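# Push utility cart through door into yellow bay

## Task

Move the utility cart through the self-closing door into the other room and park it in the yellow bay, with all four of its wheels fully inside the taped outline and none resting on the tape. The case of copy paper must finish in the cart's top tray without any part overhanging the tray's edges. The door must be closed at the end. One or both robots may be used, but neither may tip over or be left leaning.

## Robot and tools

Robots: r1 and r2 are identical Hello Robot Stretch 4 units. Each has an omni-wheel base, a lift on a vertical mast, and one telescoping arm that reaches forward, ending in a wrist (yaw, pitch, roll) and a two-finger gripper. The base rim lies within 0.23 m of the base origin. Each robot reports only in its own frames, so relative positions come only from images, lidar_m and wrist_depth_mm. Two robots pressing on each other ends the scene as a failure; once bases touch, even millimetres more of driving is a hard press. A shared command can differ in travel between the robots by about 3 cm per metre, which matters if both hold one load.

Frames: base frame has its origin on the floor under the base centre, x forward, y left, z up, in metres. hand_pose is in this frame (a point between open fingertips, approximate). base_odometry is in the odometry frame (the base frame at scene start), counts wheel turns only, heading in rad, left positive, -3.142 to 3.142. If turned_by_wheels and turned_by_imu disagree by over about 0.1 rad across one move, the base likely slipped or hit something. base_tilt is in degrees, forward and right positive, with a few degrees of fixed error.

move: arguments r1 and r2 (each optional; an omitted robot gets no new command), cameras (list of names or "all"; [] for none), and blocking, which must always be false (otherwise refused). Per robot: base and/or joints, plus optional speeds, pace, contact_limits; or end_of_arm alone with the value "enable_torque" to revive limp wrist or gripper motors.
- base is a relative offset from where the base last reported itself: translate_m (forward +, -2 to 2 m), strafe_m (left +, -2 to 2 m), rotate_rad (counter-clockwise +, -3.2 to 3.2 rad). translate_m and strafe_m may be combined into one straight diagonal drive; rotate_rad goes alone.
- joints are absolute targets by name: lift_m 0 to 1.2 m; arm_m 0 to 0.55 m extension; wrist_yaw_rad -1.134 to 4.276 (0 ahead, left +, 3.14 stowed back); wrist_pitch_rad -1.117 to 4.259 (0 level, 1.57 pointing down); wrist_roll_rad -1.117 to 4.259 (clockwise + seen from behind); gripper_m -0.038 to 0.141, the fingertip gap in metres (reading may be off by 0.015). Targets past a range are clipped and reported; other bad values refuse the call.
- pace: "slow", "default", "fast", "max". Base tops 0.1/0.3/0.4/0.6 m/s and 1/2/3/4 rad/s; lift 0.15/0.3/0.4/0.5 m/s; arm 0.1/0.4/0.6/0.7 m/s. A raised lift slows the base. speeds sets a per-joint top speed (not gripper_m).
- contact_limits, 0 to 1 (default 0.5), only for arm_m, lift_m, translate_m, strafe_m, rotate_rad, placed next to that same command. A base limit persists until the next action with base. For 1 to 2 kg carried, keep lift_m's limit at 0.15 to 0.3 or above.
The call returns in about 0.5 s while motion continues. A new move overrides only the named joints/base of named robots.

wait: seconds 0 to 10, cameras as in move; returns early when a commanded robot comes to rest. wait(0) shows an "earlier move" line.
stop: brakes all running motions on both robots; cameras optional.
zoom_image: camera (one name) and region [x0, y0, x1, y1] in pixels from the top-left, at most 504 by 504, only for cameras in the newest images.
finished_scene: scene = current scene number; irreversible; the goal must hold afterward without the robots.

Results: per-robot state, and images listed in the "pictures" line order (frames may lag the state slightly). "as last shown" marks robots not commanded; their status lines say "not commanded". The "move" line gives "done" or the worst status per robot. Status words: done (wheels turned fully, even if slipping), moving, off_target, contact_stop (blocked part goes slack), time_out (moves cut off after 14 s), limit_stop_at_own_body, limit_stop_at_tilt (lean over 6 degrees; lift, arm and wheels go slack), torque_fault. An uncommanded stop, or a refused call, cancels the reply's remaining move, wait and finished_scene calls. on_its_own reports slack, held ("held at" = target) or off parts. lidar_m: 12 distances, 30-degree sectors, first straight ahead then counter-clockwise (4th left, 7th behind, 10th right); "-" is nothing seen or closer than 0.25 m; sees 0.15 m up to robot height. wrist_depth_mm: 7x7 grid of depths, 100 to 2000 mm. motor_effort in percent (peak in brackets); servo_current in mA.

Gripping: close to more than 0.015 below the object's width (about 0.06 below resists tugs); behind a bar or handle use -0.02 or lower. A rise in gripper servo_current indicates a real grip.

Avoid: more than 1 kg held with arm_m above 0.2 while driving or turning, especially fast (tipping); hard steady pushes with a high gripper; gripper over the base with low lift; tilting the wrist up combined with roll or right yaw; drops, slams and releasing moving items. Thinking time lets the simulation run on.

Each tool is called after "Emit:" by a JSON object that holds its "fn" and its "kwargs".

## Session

Emit:
{"fn": "move", "kwargs": {"blocking": false}}

Scene clock: 0.00 s.
r1.base_odometry: x=+0.000 y=+0.000 heading=+0.000
r1.turned_by_wheels: +0.000
r1.turned_by_imu: +0.000
r1.base_tilt: forward=-1.6 right=+1.3
r1.lidar_m: 0.96 1.73 2.02 2.40 3.92 1.59 0.85 0.76 0.78 0.89 0.77 0.77
r1.base_status: not commanded
r1.joint_positions: lift_m=+0.124 arm_m=+0.000 wrist_yaw_rad=+3.194 wrist_pitch_rad=+0.002 wrist_roll_rad=+0.000 gripper_m=+0.056
r1.joint_status: not commanded
r1.measured_speeds: all 0
r1.motor_effort: lift_m=+19 arm_m=-4 wheel_0=-2 wheel_1=+1 wheel_2=+0
r1.servo_current: wrist_yaw_rad=59 wrist_pitch_rad=46 wrist_roll_rad=46 gripper_m=39
r1.hand_pose: x=-0.1216 y=+0.0722 z=+0.3019 quat_wxyz=(-0.026, -0.001, +0.000, +1.000) (m; r1's base frame)
r1.wrist_depth_mm: - 135 - - - - - / - 135 135 - - - - / - 133 174 - - - - / 110 136 206 - - - - / 137 - - - - - - / - - 194 1118 193 1160 1138 / - 759 759 809 788 831 809
r2.base_odometry: x=+0.000 y=+0.000 heading=+0.000
r2.turned_by_wheels: +0.000
r2.turned_by_imu: +0.000
r2.base_tilt: forward=-0.6 right=+0.1
r2.lidar_m: 1.27 1.30 1.54 2.30 2.33 2.74 1.39 1.38 2.74 2.36 2.39 1.46
r2.base_status: not commanded
r2.joint_positions: lift_m=+0.200 arm_m=+0.000 wrist_yaw_rad=+3.211 wrist_pitch_rad=+0.001 wrist_roll_rad=+0.000 gripper_m=+0.056
r2.joint_status: not commanded
r2.measured_speeds: all 0
r2.motor_effort: lift_m=+18 arm_m=-4 wheel_0=-1 wheel_1=+1 wheel_2=+1
r2.servo_current: wrist_yaw_rad=46 wrist_pitch_rad=39 wrist_roll_rad=52 gripper_m=52
r2.hand_pose: x=-0.1229 y=+0.0671 z=+0.3779 quat_wxyz=(-0.035, -0.001, +0.000, +0.999) (m; r2's base frame)
r2.wrist_depth_mm: - - 137 - - - - / - - 137 - - - - / - 119 146 - - - - / - 141 176 - - - - / 215 - - - - - - / 213 1336 196 1281 192 1366 1205 / 200 244 946 112 - 904 891
pictures: r1_head_camera, r1_head_left_camera, r1_head_right_camera, r1_wrist_camera, r2_head_camera, r2_head_left_camera, r2_head_right_camera, r2_wrist_camera
Images, in order (width x height): r1_head_camera 420x560, r1_head_left_camera 420x672, r1_head_right_camera 420x672, r1_wrist_camera 616x392, r2_head_camera 420x560, r2_head_left_camera 420x672, r2_head_right_camera 420x672, r2_wrist_camera 616x392.

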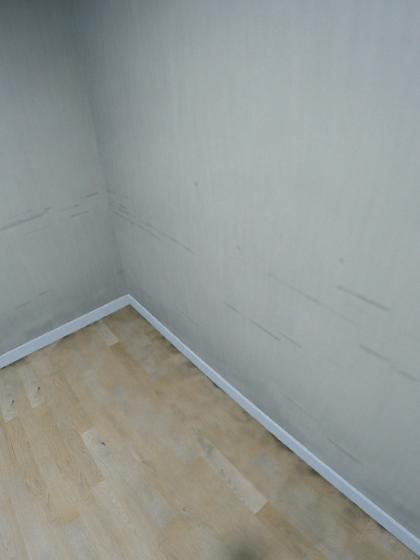

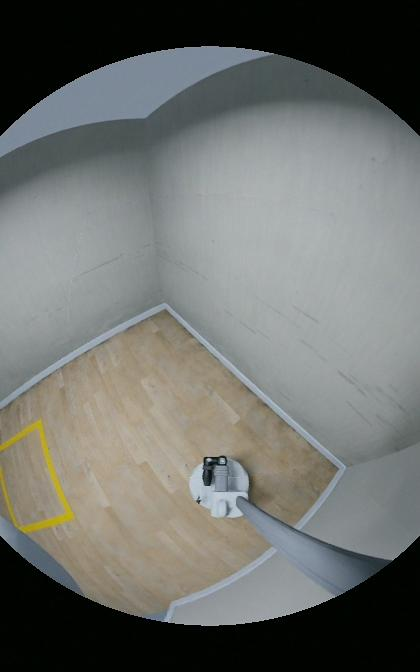

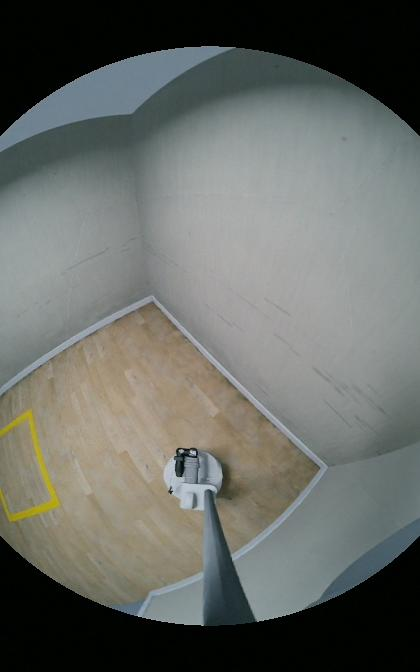

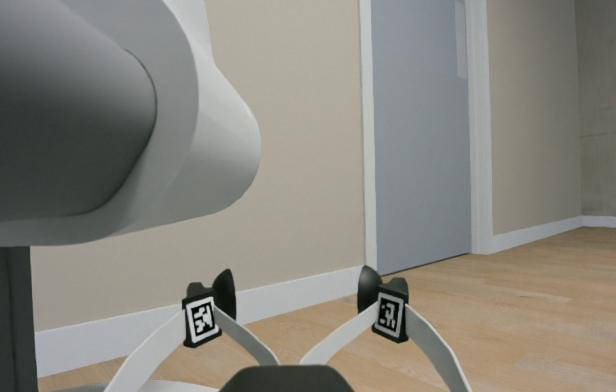

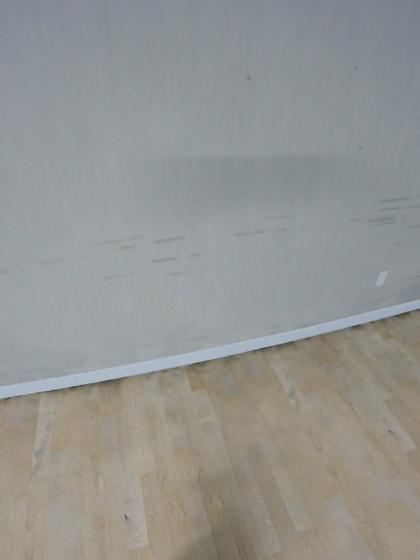

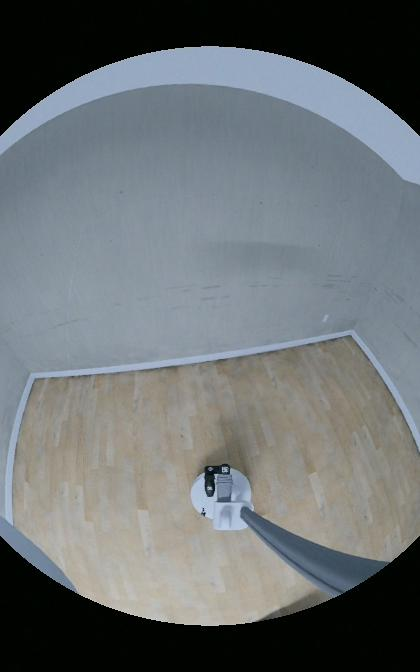

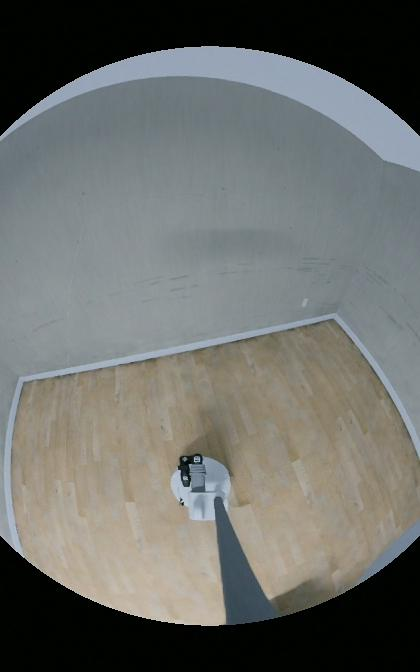

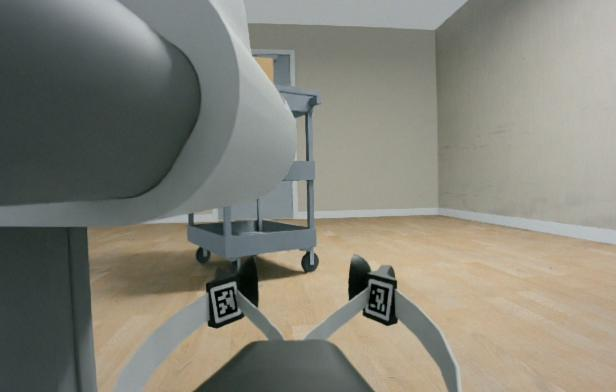

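Emit:
{"fn": "move", "kwargs": {"blocking": false, "r1": {"joints":{"lift_m":0.6}}, "r2": {"joints":{"lift_m":0.6}}, "cameras": []}}

Emit:
{"fn": "wait", "kwargs": {"seconds": 3, "cameras": []}}

Emit:
{"fn": "move", "kwargs": {"blocking": false, "r1": {"base":{"rotate_rad":3.1}}, "r2": {"base":{"rotate_rad":3.1}}, "cameras": []}}

Emit:
{"fn": "wait", "kwargs": {"seconds": 6, "cameras": []}}

Emit:
{"fn": "wait", "kwargs": {"seconds": 2, "cameras": ["r1_head_camera","r1_head_left_camera","r1_head_right_camera","r2_head_camera","r2_head_left_camera","r2_head_right_camera"]}}

Scene clock: 20.30 s.
move: r1 moving; r2 moving
r1.base_odometry: x=+0.000 y=+0.000 heading=+0.000
r1.turned_by_wheels: +0.000
r1.turned_by_imu: +0.000
r1.base_tilt: forward=-1.6 right=+1.3
r1.lidar_m: 0.92 1.76 1.99 2.39 3.91 1.59 0.88 0.74 0.74 0.88 0.75 0.76
r1.base_status: not commanded
r1.joint_positions: lift_m=+0.162 arm_m=+0.000 wrist_yaw_rad=+3.194 wrist_pitch_rad=+0.002 wrist_roll_rad=+0.000 gripper_m=+0.056
r1.joint_status: lift_m moving
r1.measured_speeds: translate_m=+0.000 strafe_m=+0.000 rotate_rad=+0.000 lift_m=+0.146 arm_m=+0.000 wrist_yaw_rad=+0.000 wrist_pitch_rad=+0.000 wrist_roll_rad=+0.000
r1.motor_effort: lift_m=+24(27) arm_m=-4(4) wheel_0=-1(2) wheel_1=+1(1) wheel_2=+0(0)
r1.servo_current: wrist_yaw_rad=46(59) wrist_pitch_rad=39(52) wrist_roll_rad=33(65) gripper_m=39(46)
r1.hand_pose: x=-0.1216 y=+0.0722 z=+0.3395 quat_wxyz=(-0.026, -0.001, +0.000, +1.000) (m; r1's base frame)
r1.wrist_depth_mm: - 135 - - - - - / - 135 135 - - - - / - 133 175 - - - - / 110 136 207 - - - - / 137 - - - - - - / - - 194 1182 193 1255 1255 / - 152 831 878 866 891 878
r2.base_odometry: x=+0.000 y=+0.000 heading=+0.000
r2.turned_by_wheels: +0.000
r2.turned_by_imu: +0.000
r2.base_tilt: forward=-0.7 right=+0.0
r2.lidar_m: 1.26 1.29 1.55 2.31 2.32 2.71 1.38 1.37 2.73 2.34 2.37 1.47
r2.base_status: not commanded
r2.joint_positions: lift_m=+0.238 arm_m=+0.000 wrist_yaw_rad=+3.211 wrist_pitch_rad=+0.001 wrist_roll_rad=+0.000 gripper_m=+0.056
r2.joint_status: lift_m moving
r2.measured_speeds: translate_m=+0.000 strafe_m=+0.000 rotate_rad=+0.000 lift_m=+0.146 arm_m=+0.000 wrist_yaw_rad=+0.000 wrist_pitch_rad=+0.000 wrist_roll_rad=+0.000
r2.motor_effort: lift_m=+23(25) arm_m=-4(4) wheel_0=+0(0) wheel_1=+1(1) wheel_2=+2(2)
r2.servo_current: wrist_yaw_rad=52(52) wrist_pitch_rad=46(46) wrist_roll_rad=52(65) gripper_m=46(52)
r2.hand_pose: x=-0.1229 y=+0.0671 z=+0.4157 quat_wxyz=(-0.035, -0.001, +0.000, +0.999) (m; r2's base frame)
r2.wrist_depth_mm: - - 137 - - - - / - - 137 - - - - / - 119 146 - - - - / - 141 176 - - - - / 215 - - - - - - / 203 1430 196 1464 192 1499 1308 / 200 243 1025 112 - 991 960
pictures: none
No camera images: "cameras" was empty.

Scene clock: 22.40 s.
earlier move: r1 moving; r2 done
r1.base_odometry: x=+0.000 y=+0.000 heading=+0.000
r1.turned_by_wheels: +0.000
r1.turned_by_imu: +0.000
r1.base_tilt: forward=-1.6 right=+1.3
r1.lidar_m: 0.93 1.78 2.03 2.42 3.92 1.59 0.88 0.74 0.74 0.89 0.76 0.76
r1.base_status: not commanded
r1.joint_positions: lift_m=+0.600 arm_m=+0.000 wrist_yaw_rad=+3.194 wrist_pitch_rad=+0.002 wrist_roll_rad=+0.000 gripper_m=+0.056
r1.joint_status: lift_m moving
r1.measured_speeds: translate_m=+0.000 strafe_m=+0.000 rotate_rad=+0.000 lift_m=+0.002 arm_m=+0.000 wrist_yaw_rad=+0.000 wrist_pitch_rad=+0.000 wrist_roll_rad=+0.000
r1.motor_effort: lift_m=+24(28) arm_m=-3(4) wheel_0=-1(2) wheel_1=+1(1) wheel_2=+0(0)
r1.servo_current: wrist_yaw_rad=39(65) wrist_pitch_rad=39(52) wrist_roll_rad=59(65) gripper_m=39(52)
r1.hand_pose: x=-0.1216 y=+0.0722 z=+0.7771 quat_wxyz=(-0.026, -0.001, +0.000, +1.000) (m; r1's base frame)
r1.wrist_depth_mm: - 135 - - - - - / - 135 135 - - - - / - 132 174 - - - - / 110 136 206 - - - - / 137 - - - - - - / - - 194 - 191 - - / - - - - - 1808 1921
r2.base_odometry: x=+0.000 y=+0.000 heading=+0.000
r2.turned_by_wheels: +0.000
r2.turned_by_imu: +0.000
r2.base_tilt: forward=-0.6 right=+0.1
r2.lidar_m: 1.26 1.28 1.53 2.30 2.33 2.74 1.39 1.37 2.72 2.35 2.37 1.49
r2.base_status: not commanded
r2.joint_positions: lift_m=+0.600 arm_m=+0.000 wrist_yaw_rad=+3.211 wrist_pitch_rad=+0.001 wrist_roll_rad=+0.000 gripper_m=+0.056
r2.joint_status: all done
r2.measured_speeds: all 0
r2.motor_effort: lift_m=+21(26) arm_m=-4(4) wheel_0=+0(1) wheel_1=+1(1) wheel_2=+1(2)
r2.servo_current: wrist_yaw_rad=46(52) wrist_pitch_rad=46(46) wrist_roll_rad=59(65) gripper_m=46(52)
r2.hand_pose: x=-0.1229 y=+0.0671 z=+0.7776 quat_wxyz=(-0.035, -0.001, +0.000, +0.999) (m; r2's base frame)
r2.wrist_depth_mm: - - 137 - - - - / - - 137 - - - - / - 119 146 - - - - / - 141 176 - - - - / 216 - - - - - - / 202 - 191 - 193 - - / 200 246 1661 112 - 1756 1708
wait: 2.10 of 3 s (r2 has come to rest)
pictures: none
No camera images: "cameras" was empty.

Scene clock: 22.90 s.
earlier move: r1 done
move: r1 moving; r2 moving
r1.base_odometry: x=+0.000 y=+0.000 heading=+0.253
r1.turned_by_wheels: +0.253
r1.turned_by_imu: +0.253
r1.base_tilt: forward=-1.6 right=+1.2
r1.lidar_m: 1.19 1.99 2.15 2.99 2.64 1.07 0.80 0.75 0.80 0.81 0.76 0.82
r1.base_status: rotate_rad moving
r1.joint_positions: lift_m=+0.600 arm_m=+0.000 wrist_yaw_rad=+3.194 wrist_pitch_rad=+0.002 wrist_roll_rad=+0.000 gripper_m=+0.056
r1.joint_status: all done
r1.measured_speeds: translate_m=+0.000 strafe_m=+0.000 rotate_rad=+0.974 lift_m=+0.000 arm_m=+0.000 wrist_yaw_rad=+0.000 wrist_pitch_rad=+0.000 wrist_roll_rad=+0.000
r1.motor_effort: lift_m=+24(24) arm_m=-3(4) wheel_0=-7(8) wheel_1=-7(8) wheel_2=-7(7)
r1.servo_current: wrist_yaw_rad=39(59) wrist_pitch_rad=39(46) wrist_roll_rad=46(59) gripper_m=39(46)
r1.hand_pose: x=-0.1216 y=+0.0722 z=+0.7772 quat_wxyz=(-0.026, -0.001, +0.000, +1.000) (m; r1's base frame)
r1.wrist_depth_mm: - 135 - - - - - / - 135 135 - - - - / - 132 175 - - - 1808 / 110 136 207 - - - - / 137 - - - - - - / - - 195 - 191 - - / - - - - - - -
r2.base_odometry: x=+0.000 y=+0.000 heading=+0.252
r2.turned_by_wheels: +0.252
r2.turned_by_imu: +0.245
r2.base_tilt: forward=-0.7 right=+0.1
r2.lidar_m: 1.29 1.35 1.89 2.31 2.41 3.41 1.44 3.35 2.44 2.36 1.82 1.32
r2.base_status: rotate_rad moving
r2.joint_positions: lift_m=+0.600 arm_m=+0.000 wrist_yaw_rad=+3.211 wrist_pitch_rad=+0.001 wrist_roll_rad=+0.000 gripper_m=+0.056
r2.joint_status: not commanded
r2.measured_speeds: translate_m=+0.003 strafe_m=+0.000 rotate_rad=+0.978 lift_m=+0.000 arm_m=+0.000 wrist_yaw_rad=+0.000 wrist_pitch_rad=+0.000 wrist_roll_rad=+0.000
r2.motor_effort: lift_m=+21(21) arm_m=-3(4) wheel_0=-8(8) wheel_1=-8(9) wheel_2=-10(11)
r2.servo_current: wrist_yaw_rad=46(52) wrist_pitch_rad=39(46) wrist_roll_rad=46(59) gripper_m=59(59)
r2.hand_pose: x=-0.1229 y=+0.0671 z=+0.7776 quat_wxyz=(-0.035, -0.001, +0.000, +0.999) (m; r2's base frame)
r2.wrist_depth_mm: - - 137 - - - - / - 107 137 - - - - / - 120 147 244 - - - / - 140 177 - - - - / 215 - - - - - - / 202 - 193 - 191 - - / 201 244 1863 112 - 1808 1756
pictures: none
No camera images: "cameras" was empty.

Scene clock: 25.23 s.
earlier move: r1 done; r2 done
r1.base_odometry: x=+0.000 y=+0.000 heading=+3.100
r1.turned_by_wheels: +2.847
r1.turned_by_imu: +2.862
r1.base_tilt: forward=-1.6 right=+1.2
r1.lidar_m: 0.88 0.76 0.72 0.89 0.75 0.78 0.87 1.59 2.02 2.37 3.93 1.73
r1.base_status: done
r1.joint_positions: lift_m=+0.600 arm_m=+0.000 wrist_yaw_rad=+3.194 wrist_pitch_rad=+0.002 wrist_roll_rad=+0.000 gripper_m=+0.056
r1.joint_status: all done
r1.measured_speeds: all 0
r1.motor_effort: lift_m=+24(24) arm_m=-4(4) wheel_0=-3(11) wheel_1=+0(9) wheel_2=+0(9)
r1.servo_current: wrist_yaw_rad=46(72) wrist_pitch_rad=46(46) wrist_roll_rad=59(65) gripper_m=39(52)
r1.hand_pose: x=-0.1216 y=+0.0722 z=+0.7772 quat_wxyz=(-0.026, -0.001, +0.000, +1.000) (m; r1's base frame)
r1.wrist_depth_mm: - 135 - - - - - / - 135 135 - - - - / - 133 175 - - - - / 110 136 206 - - - - / - - - - - - - / - - 194 - 191 - - / - 1808 189 - - - -
r2.base_odometry: x=+0.000 y=+0.000 heading=+3.099
r2.turned_by_wheels: +2.847
r2.turned_by_imu: +2.772
r2.base_tilt: forward=-0.7 right=+0.1
r2.lidar_m: 1.41 1.35 2.85 2.36 2.37 1.54 1.29 1.29 1.48 2.32 2.30 2.65
r2.base_status: done
r2.joint_positions: lift_m=+0.600 arm_m=+0.000 wrist_yaw_rad=+3.211 wrist_pitch_rad=+0.001 wrist_roll_rad=+0.000 gripper_m=+0.056
r2.joint_status: not commanded
r2.measured_speeds: all 0
r2.motor_effort: lift_m=+21(21) arm_m=-4(4) wheel_0=-3(11) wheel_1=-2(11) wheel_2=-4(13)
r2.servo_current: wrist_yaw_rad=52(52) wrist_pitch_rad=33(46) wrist_roll_rad=46(65) gripper_m=46(59)
r2.hand_pose: x=-0.1228 y=+0.0671 z=+0.7776 quat_wxyz=(-0.035, -0.001, +0.000, +0.999) (m; r2's base frame)
r2.wrist_depth_mm: - 114 137 - - - - / - 108 137 - - - - / - 120 148 236 - - - / - 141 166 - - - - / 215 - - - - - - / 203 - 189 - 189 - - / 201 124 - 112 - - 1661
wait: 2.33 of 6 s (r1 and r2 have come to rest)
pictures: none
No camera images: "cameras" was empty.

Scene clock: 27.23 s.
r1.base_odometry: x=+0.000 y=+0.000 heading=+3.100
r1.turned_by_wheels: +0.000
r1.turned_by_imu: +0.000
r1.base_tilt: forward=-1.6 right=+1.2
r1.lidar_m: 0.88 0.75 0.75 0.89 0.75 0.76 0.89 1.58 2.02 2.37 3.90 1.71
r1.base_status: done
r1.joint_positions: lift_m=+0.600 arm_m=+0.000 wrist_yaw_rad=+3.194 wrist_pitch_rad=+0.002 wrist_roll_rad=+0.000 gripper_m=+0.056
r1.joint_status: all done
r1.measured_speeds: all 0
r1.motor_effort: lift_m=+24(24) arm_m=-4(4) wheel_0=-3(11) wheel_1=+0(9) wheel_2=+0(9)
r1.servo_current: wrist_yaw_rad=52(72) wrist_pitch_rad=39(46) wrist_roll_rad=65(65) gripper_m=39(52)
r1.hand_pose: x=-0.1216 y=+0.0722 z=+0.7772 quat_wxyz=(-0.026, -0.001, +0.000, +1.000) (m; r1's base frame)
r1.wrist_depth_mm: - 135 - - - - - / - 135 135 - - - - / - 132 175 - - - - / 110 136 207 - - - - / - - - - - - - / - - 195 - 191 - - / - 1756 189 - - - -
r2.base_odometry: x=+0.000 y=+0.000 heading=+3.099
r2.turned_by_wheels: +0.000
r2.turned_by_imu: +0.000
r2.base_tilt: forward=-0.7 right=+0.1
r2.lidar_m: 1.41 1.37 2.82 2.37 2.35 1.53 1.29 1.27 1.49 2.32 2.31 2.67
r2.base_status: done
r2.joint_positions: lift_m=+0.600 arm_m=+0.000 wrist_yaw_rad=+3.211 wrist_pitch_rad=+0.001 wrist_roll_rad=+0.000 gripper_m=+0.056
r2.joint_status: not commanded
r2.measured_speeds: all 0
r2.motor_effort: lift_m=+21(21) arm_m=-4(4) wheel_0=-3(11) wheel_1=-2(11) wheel_2=-4(13)
r2.servo_current: wrist_yaw_rad=52(52) wrist_pitch_rad=39(46) wrist_roll_rad=46(65) gripper_m=46(59)
r2.hand_pose: x=-0.1228 y=+0.0671 z=+0.7776 quat_wxyz=(-0.035, -0.001, +0.000, +0.999) (m; r2's base frame)
r2.wrist_depth_mm: - 113 137 - - - - / - 108 138 - - - - / - 120 148 236 - - - / - 141 166 - - - - / 216 - - - - - - / 204 - 190 - 189 - - / 202 125 - 112 - - 1576
wait: 2.00 s; at rest by 0.27 s
pictures: r1_head_camera, r1_head_left_camera, r1_head_right_camera, r2_head_camera, r2_head_left_camera, r2_head_right_camera
Images, in order (width x height): r1_head_camera 420x560, r1_head_left_camera 420x672, r1_head_right_camera 420x672, r2_head_camera 420x560, r2_head_left_camera 420x672, r2_head_right_camera 420x672.

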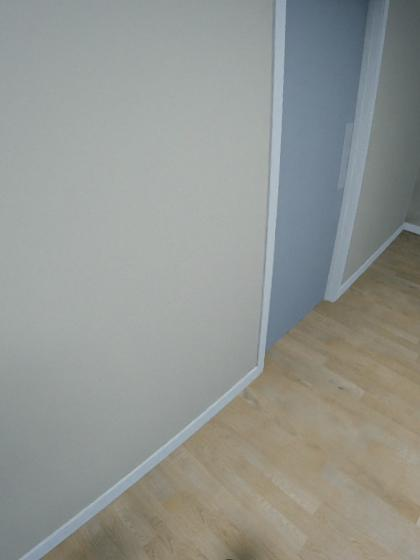

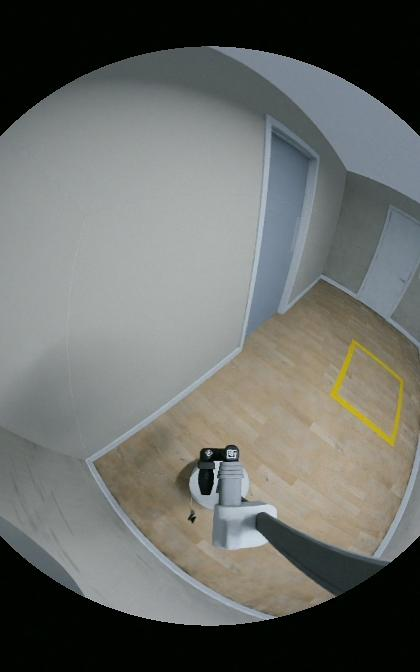

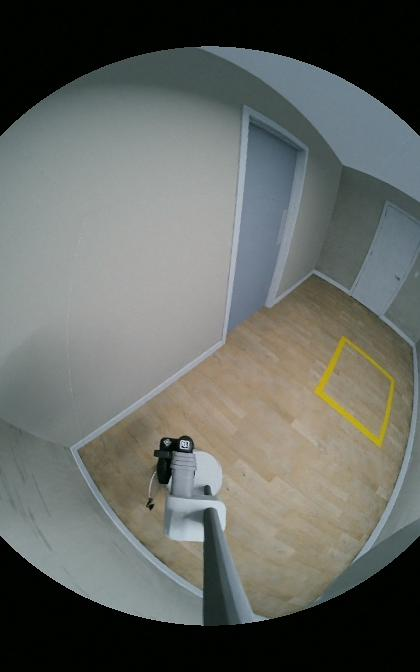

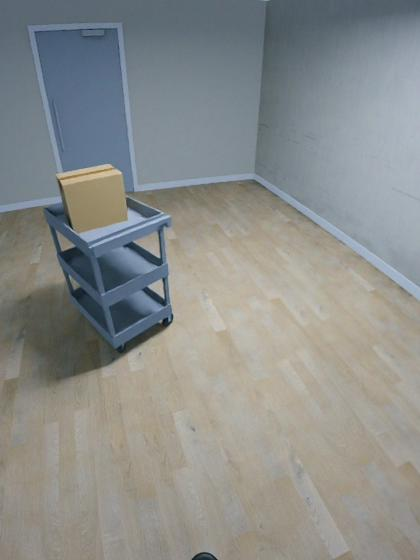

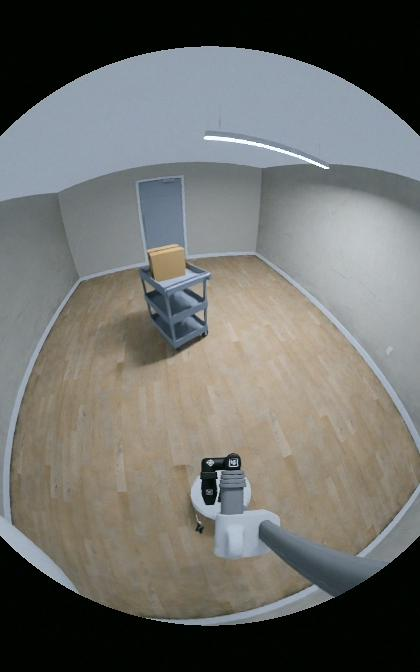

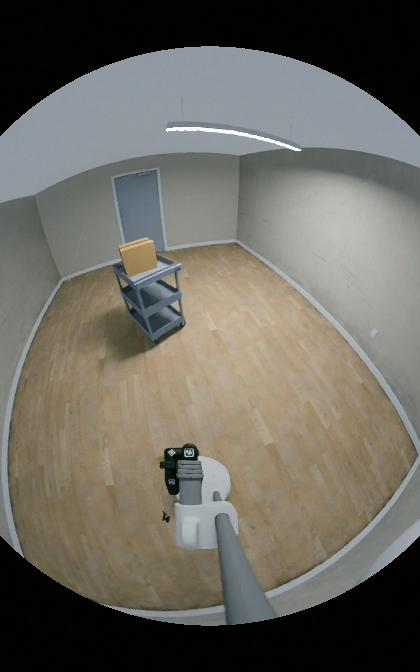

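Emit:
{"fn": "zoom_image", "kwargs": {"camera": "r2_head_camera", "region": [20, 10, 220, 370]}}

Emit:
{"fn": "zoom_image", "kwargs": {"camera": "r2_head_left_camera", "region": [50, 150, 290, 390]}}

Scaled by 1.400 from the camera's 420x560 image, which has a finer 1200x1600 frame.

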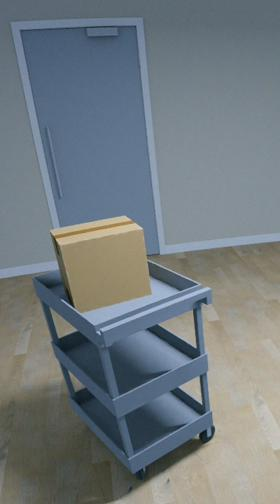

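Scaled by 2.100 from the camera's 420x672 image, which has a finer 600x960 frame.

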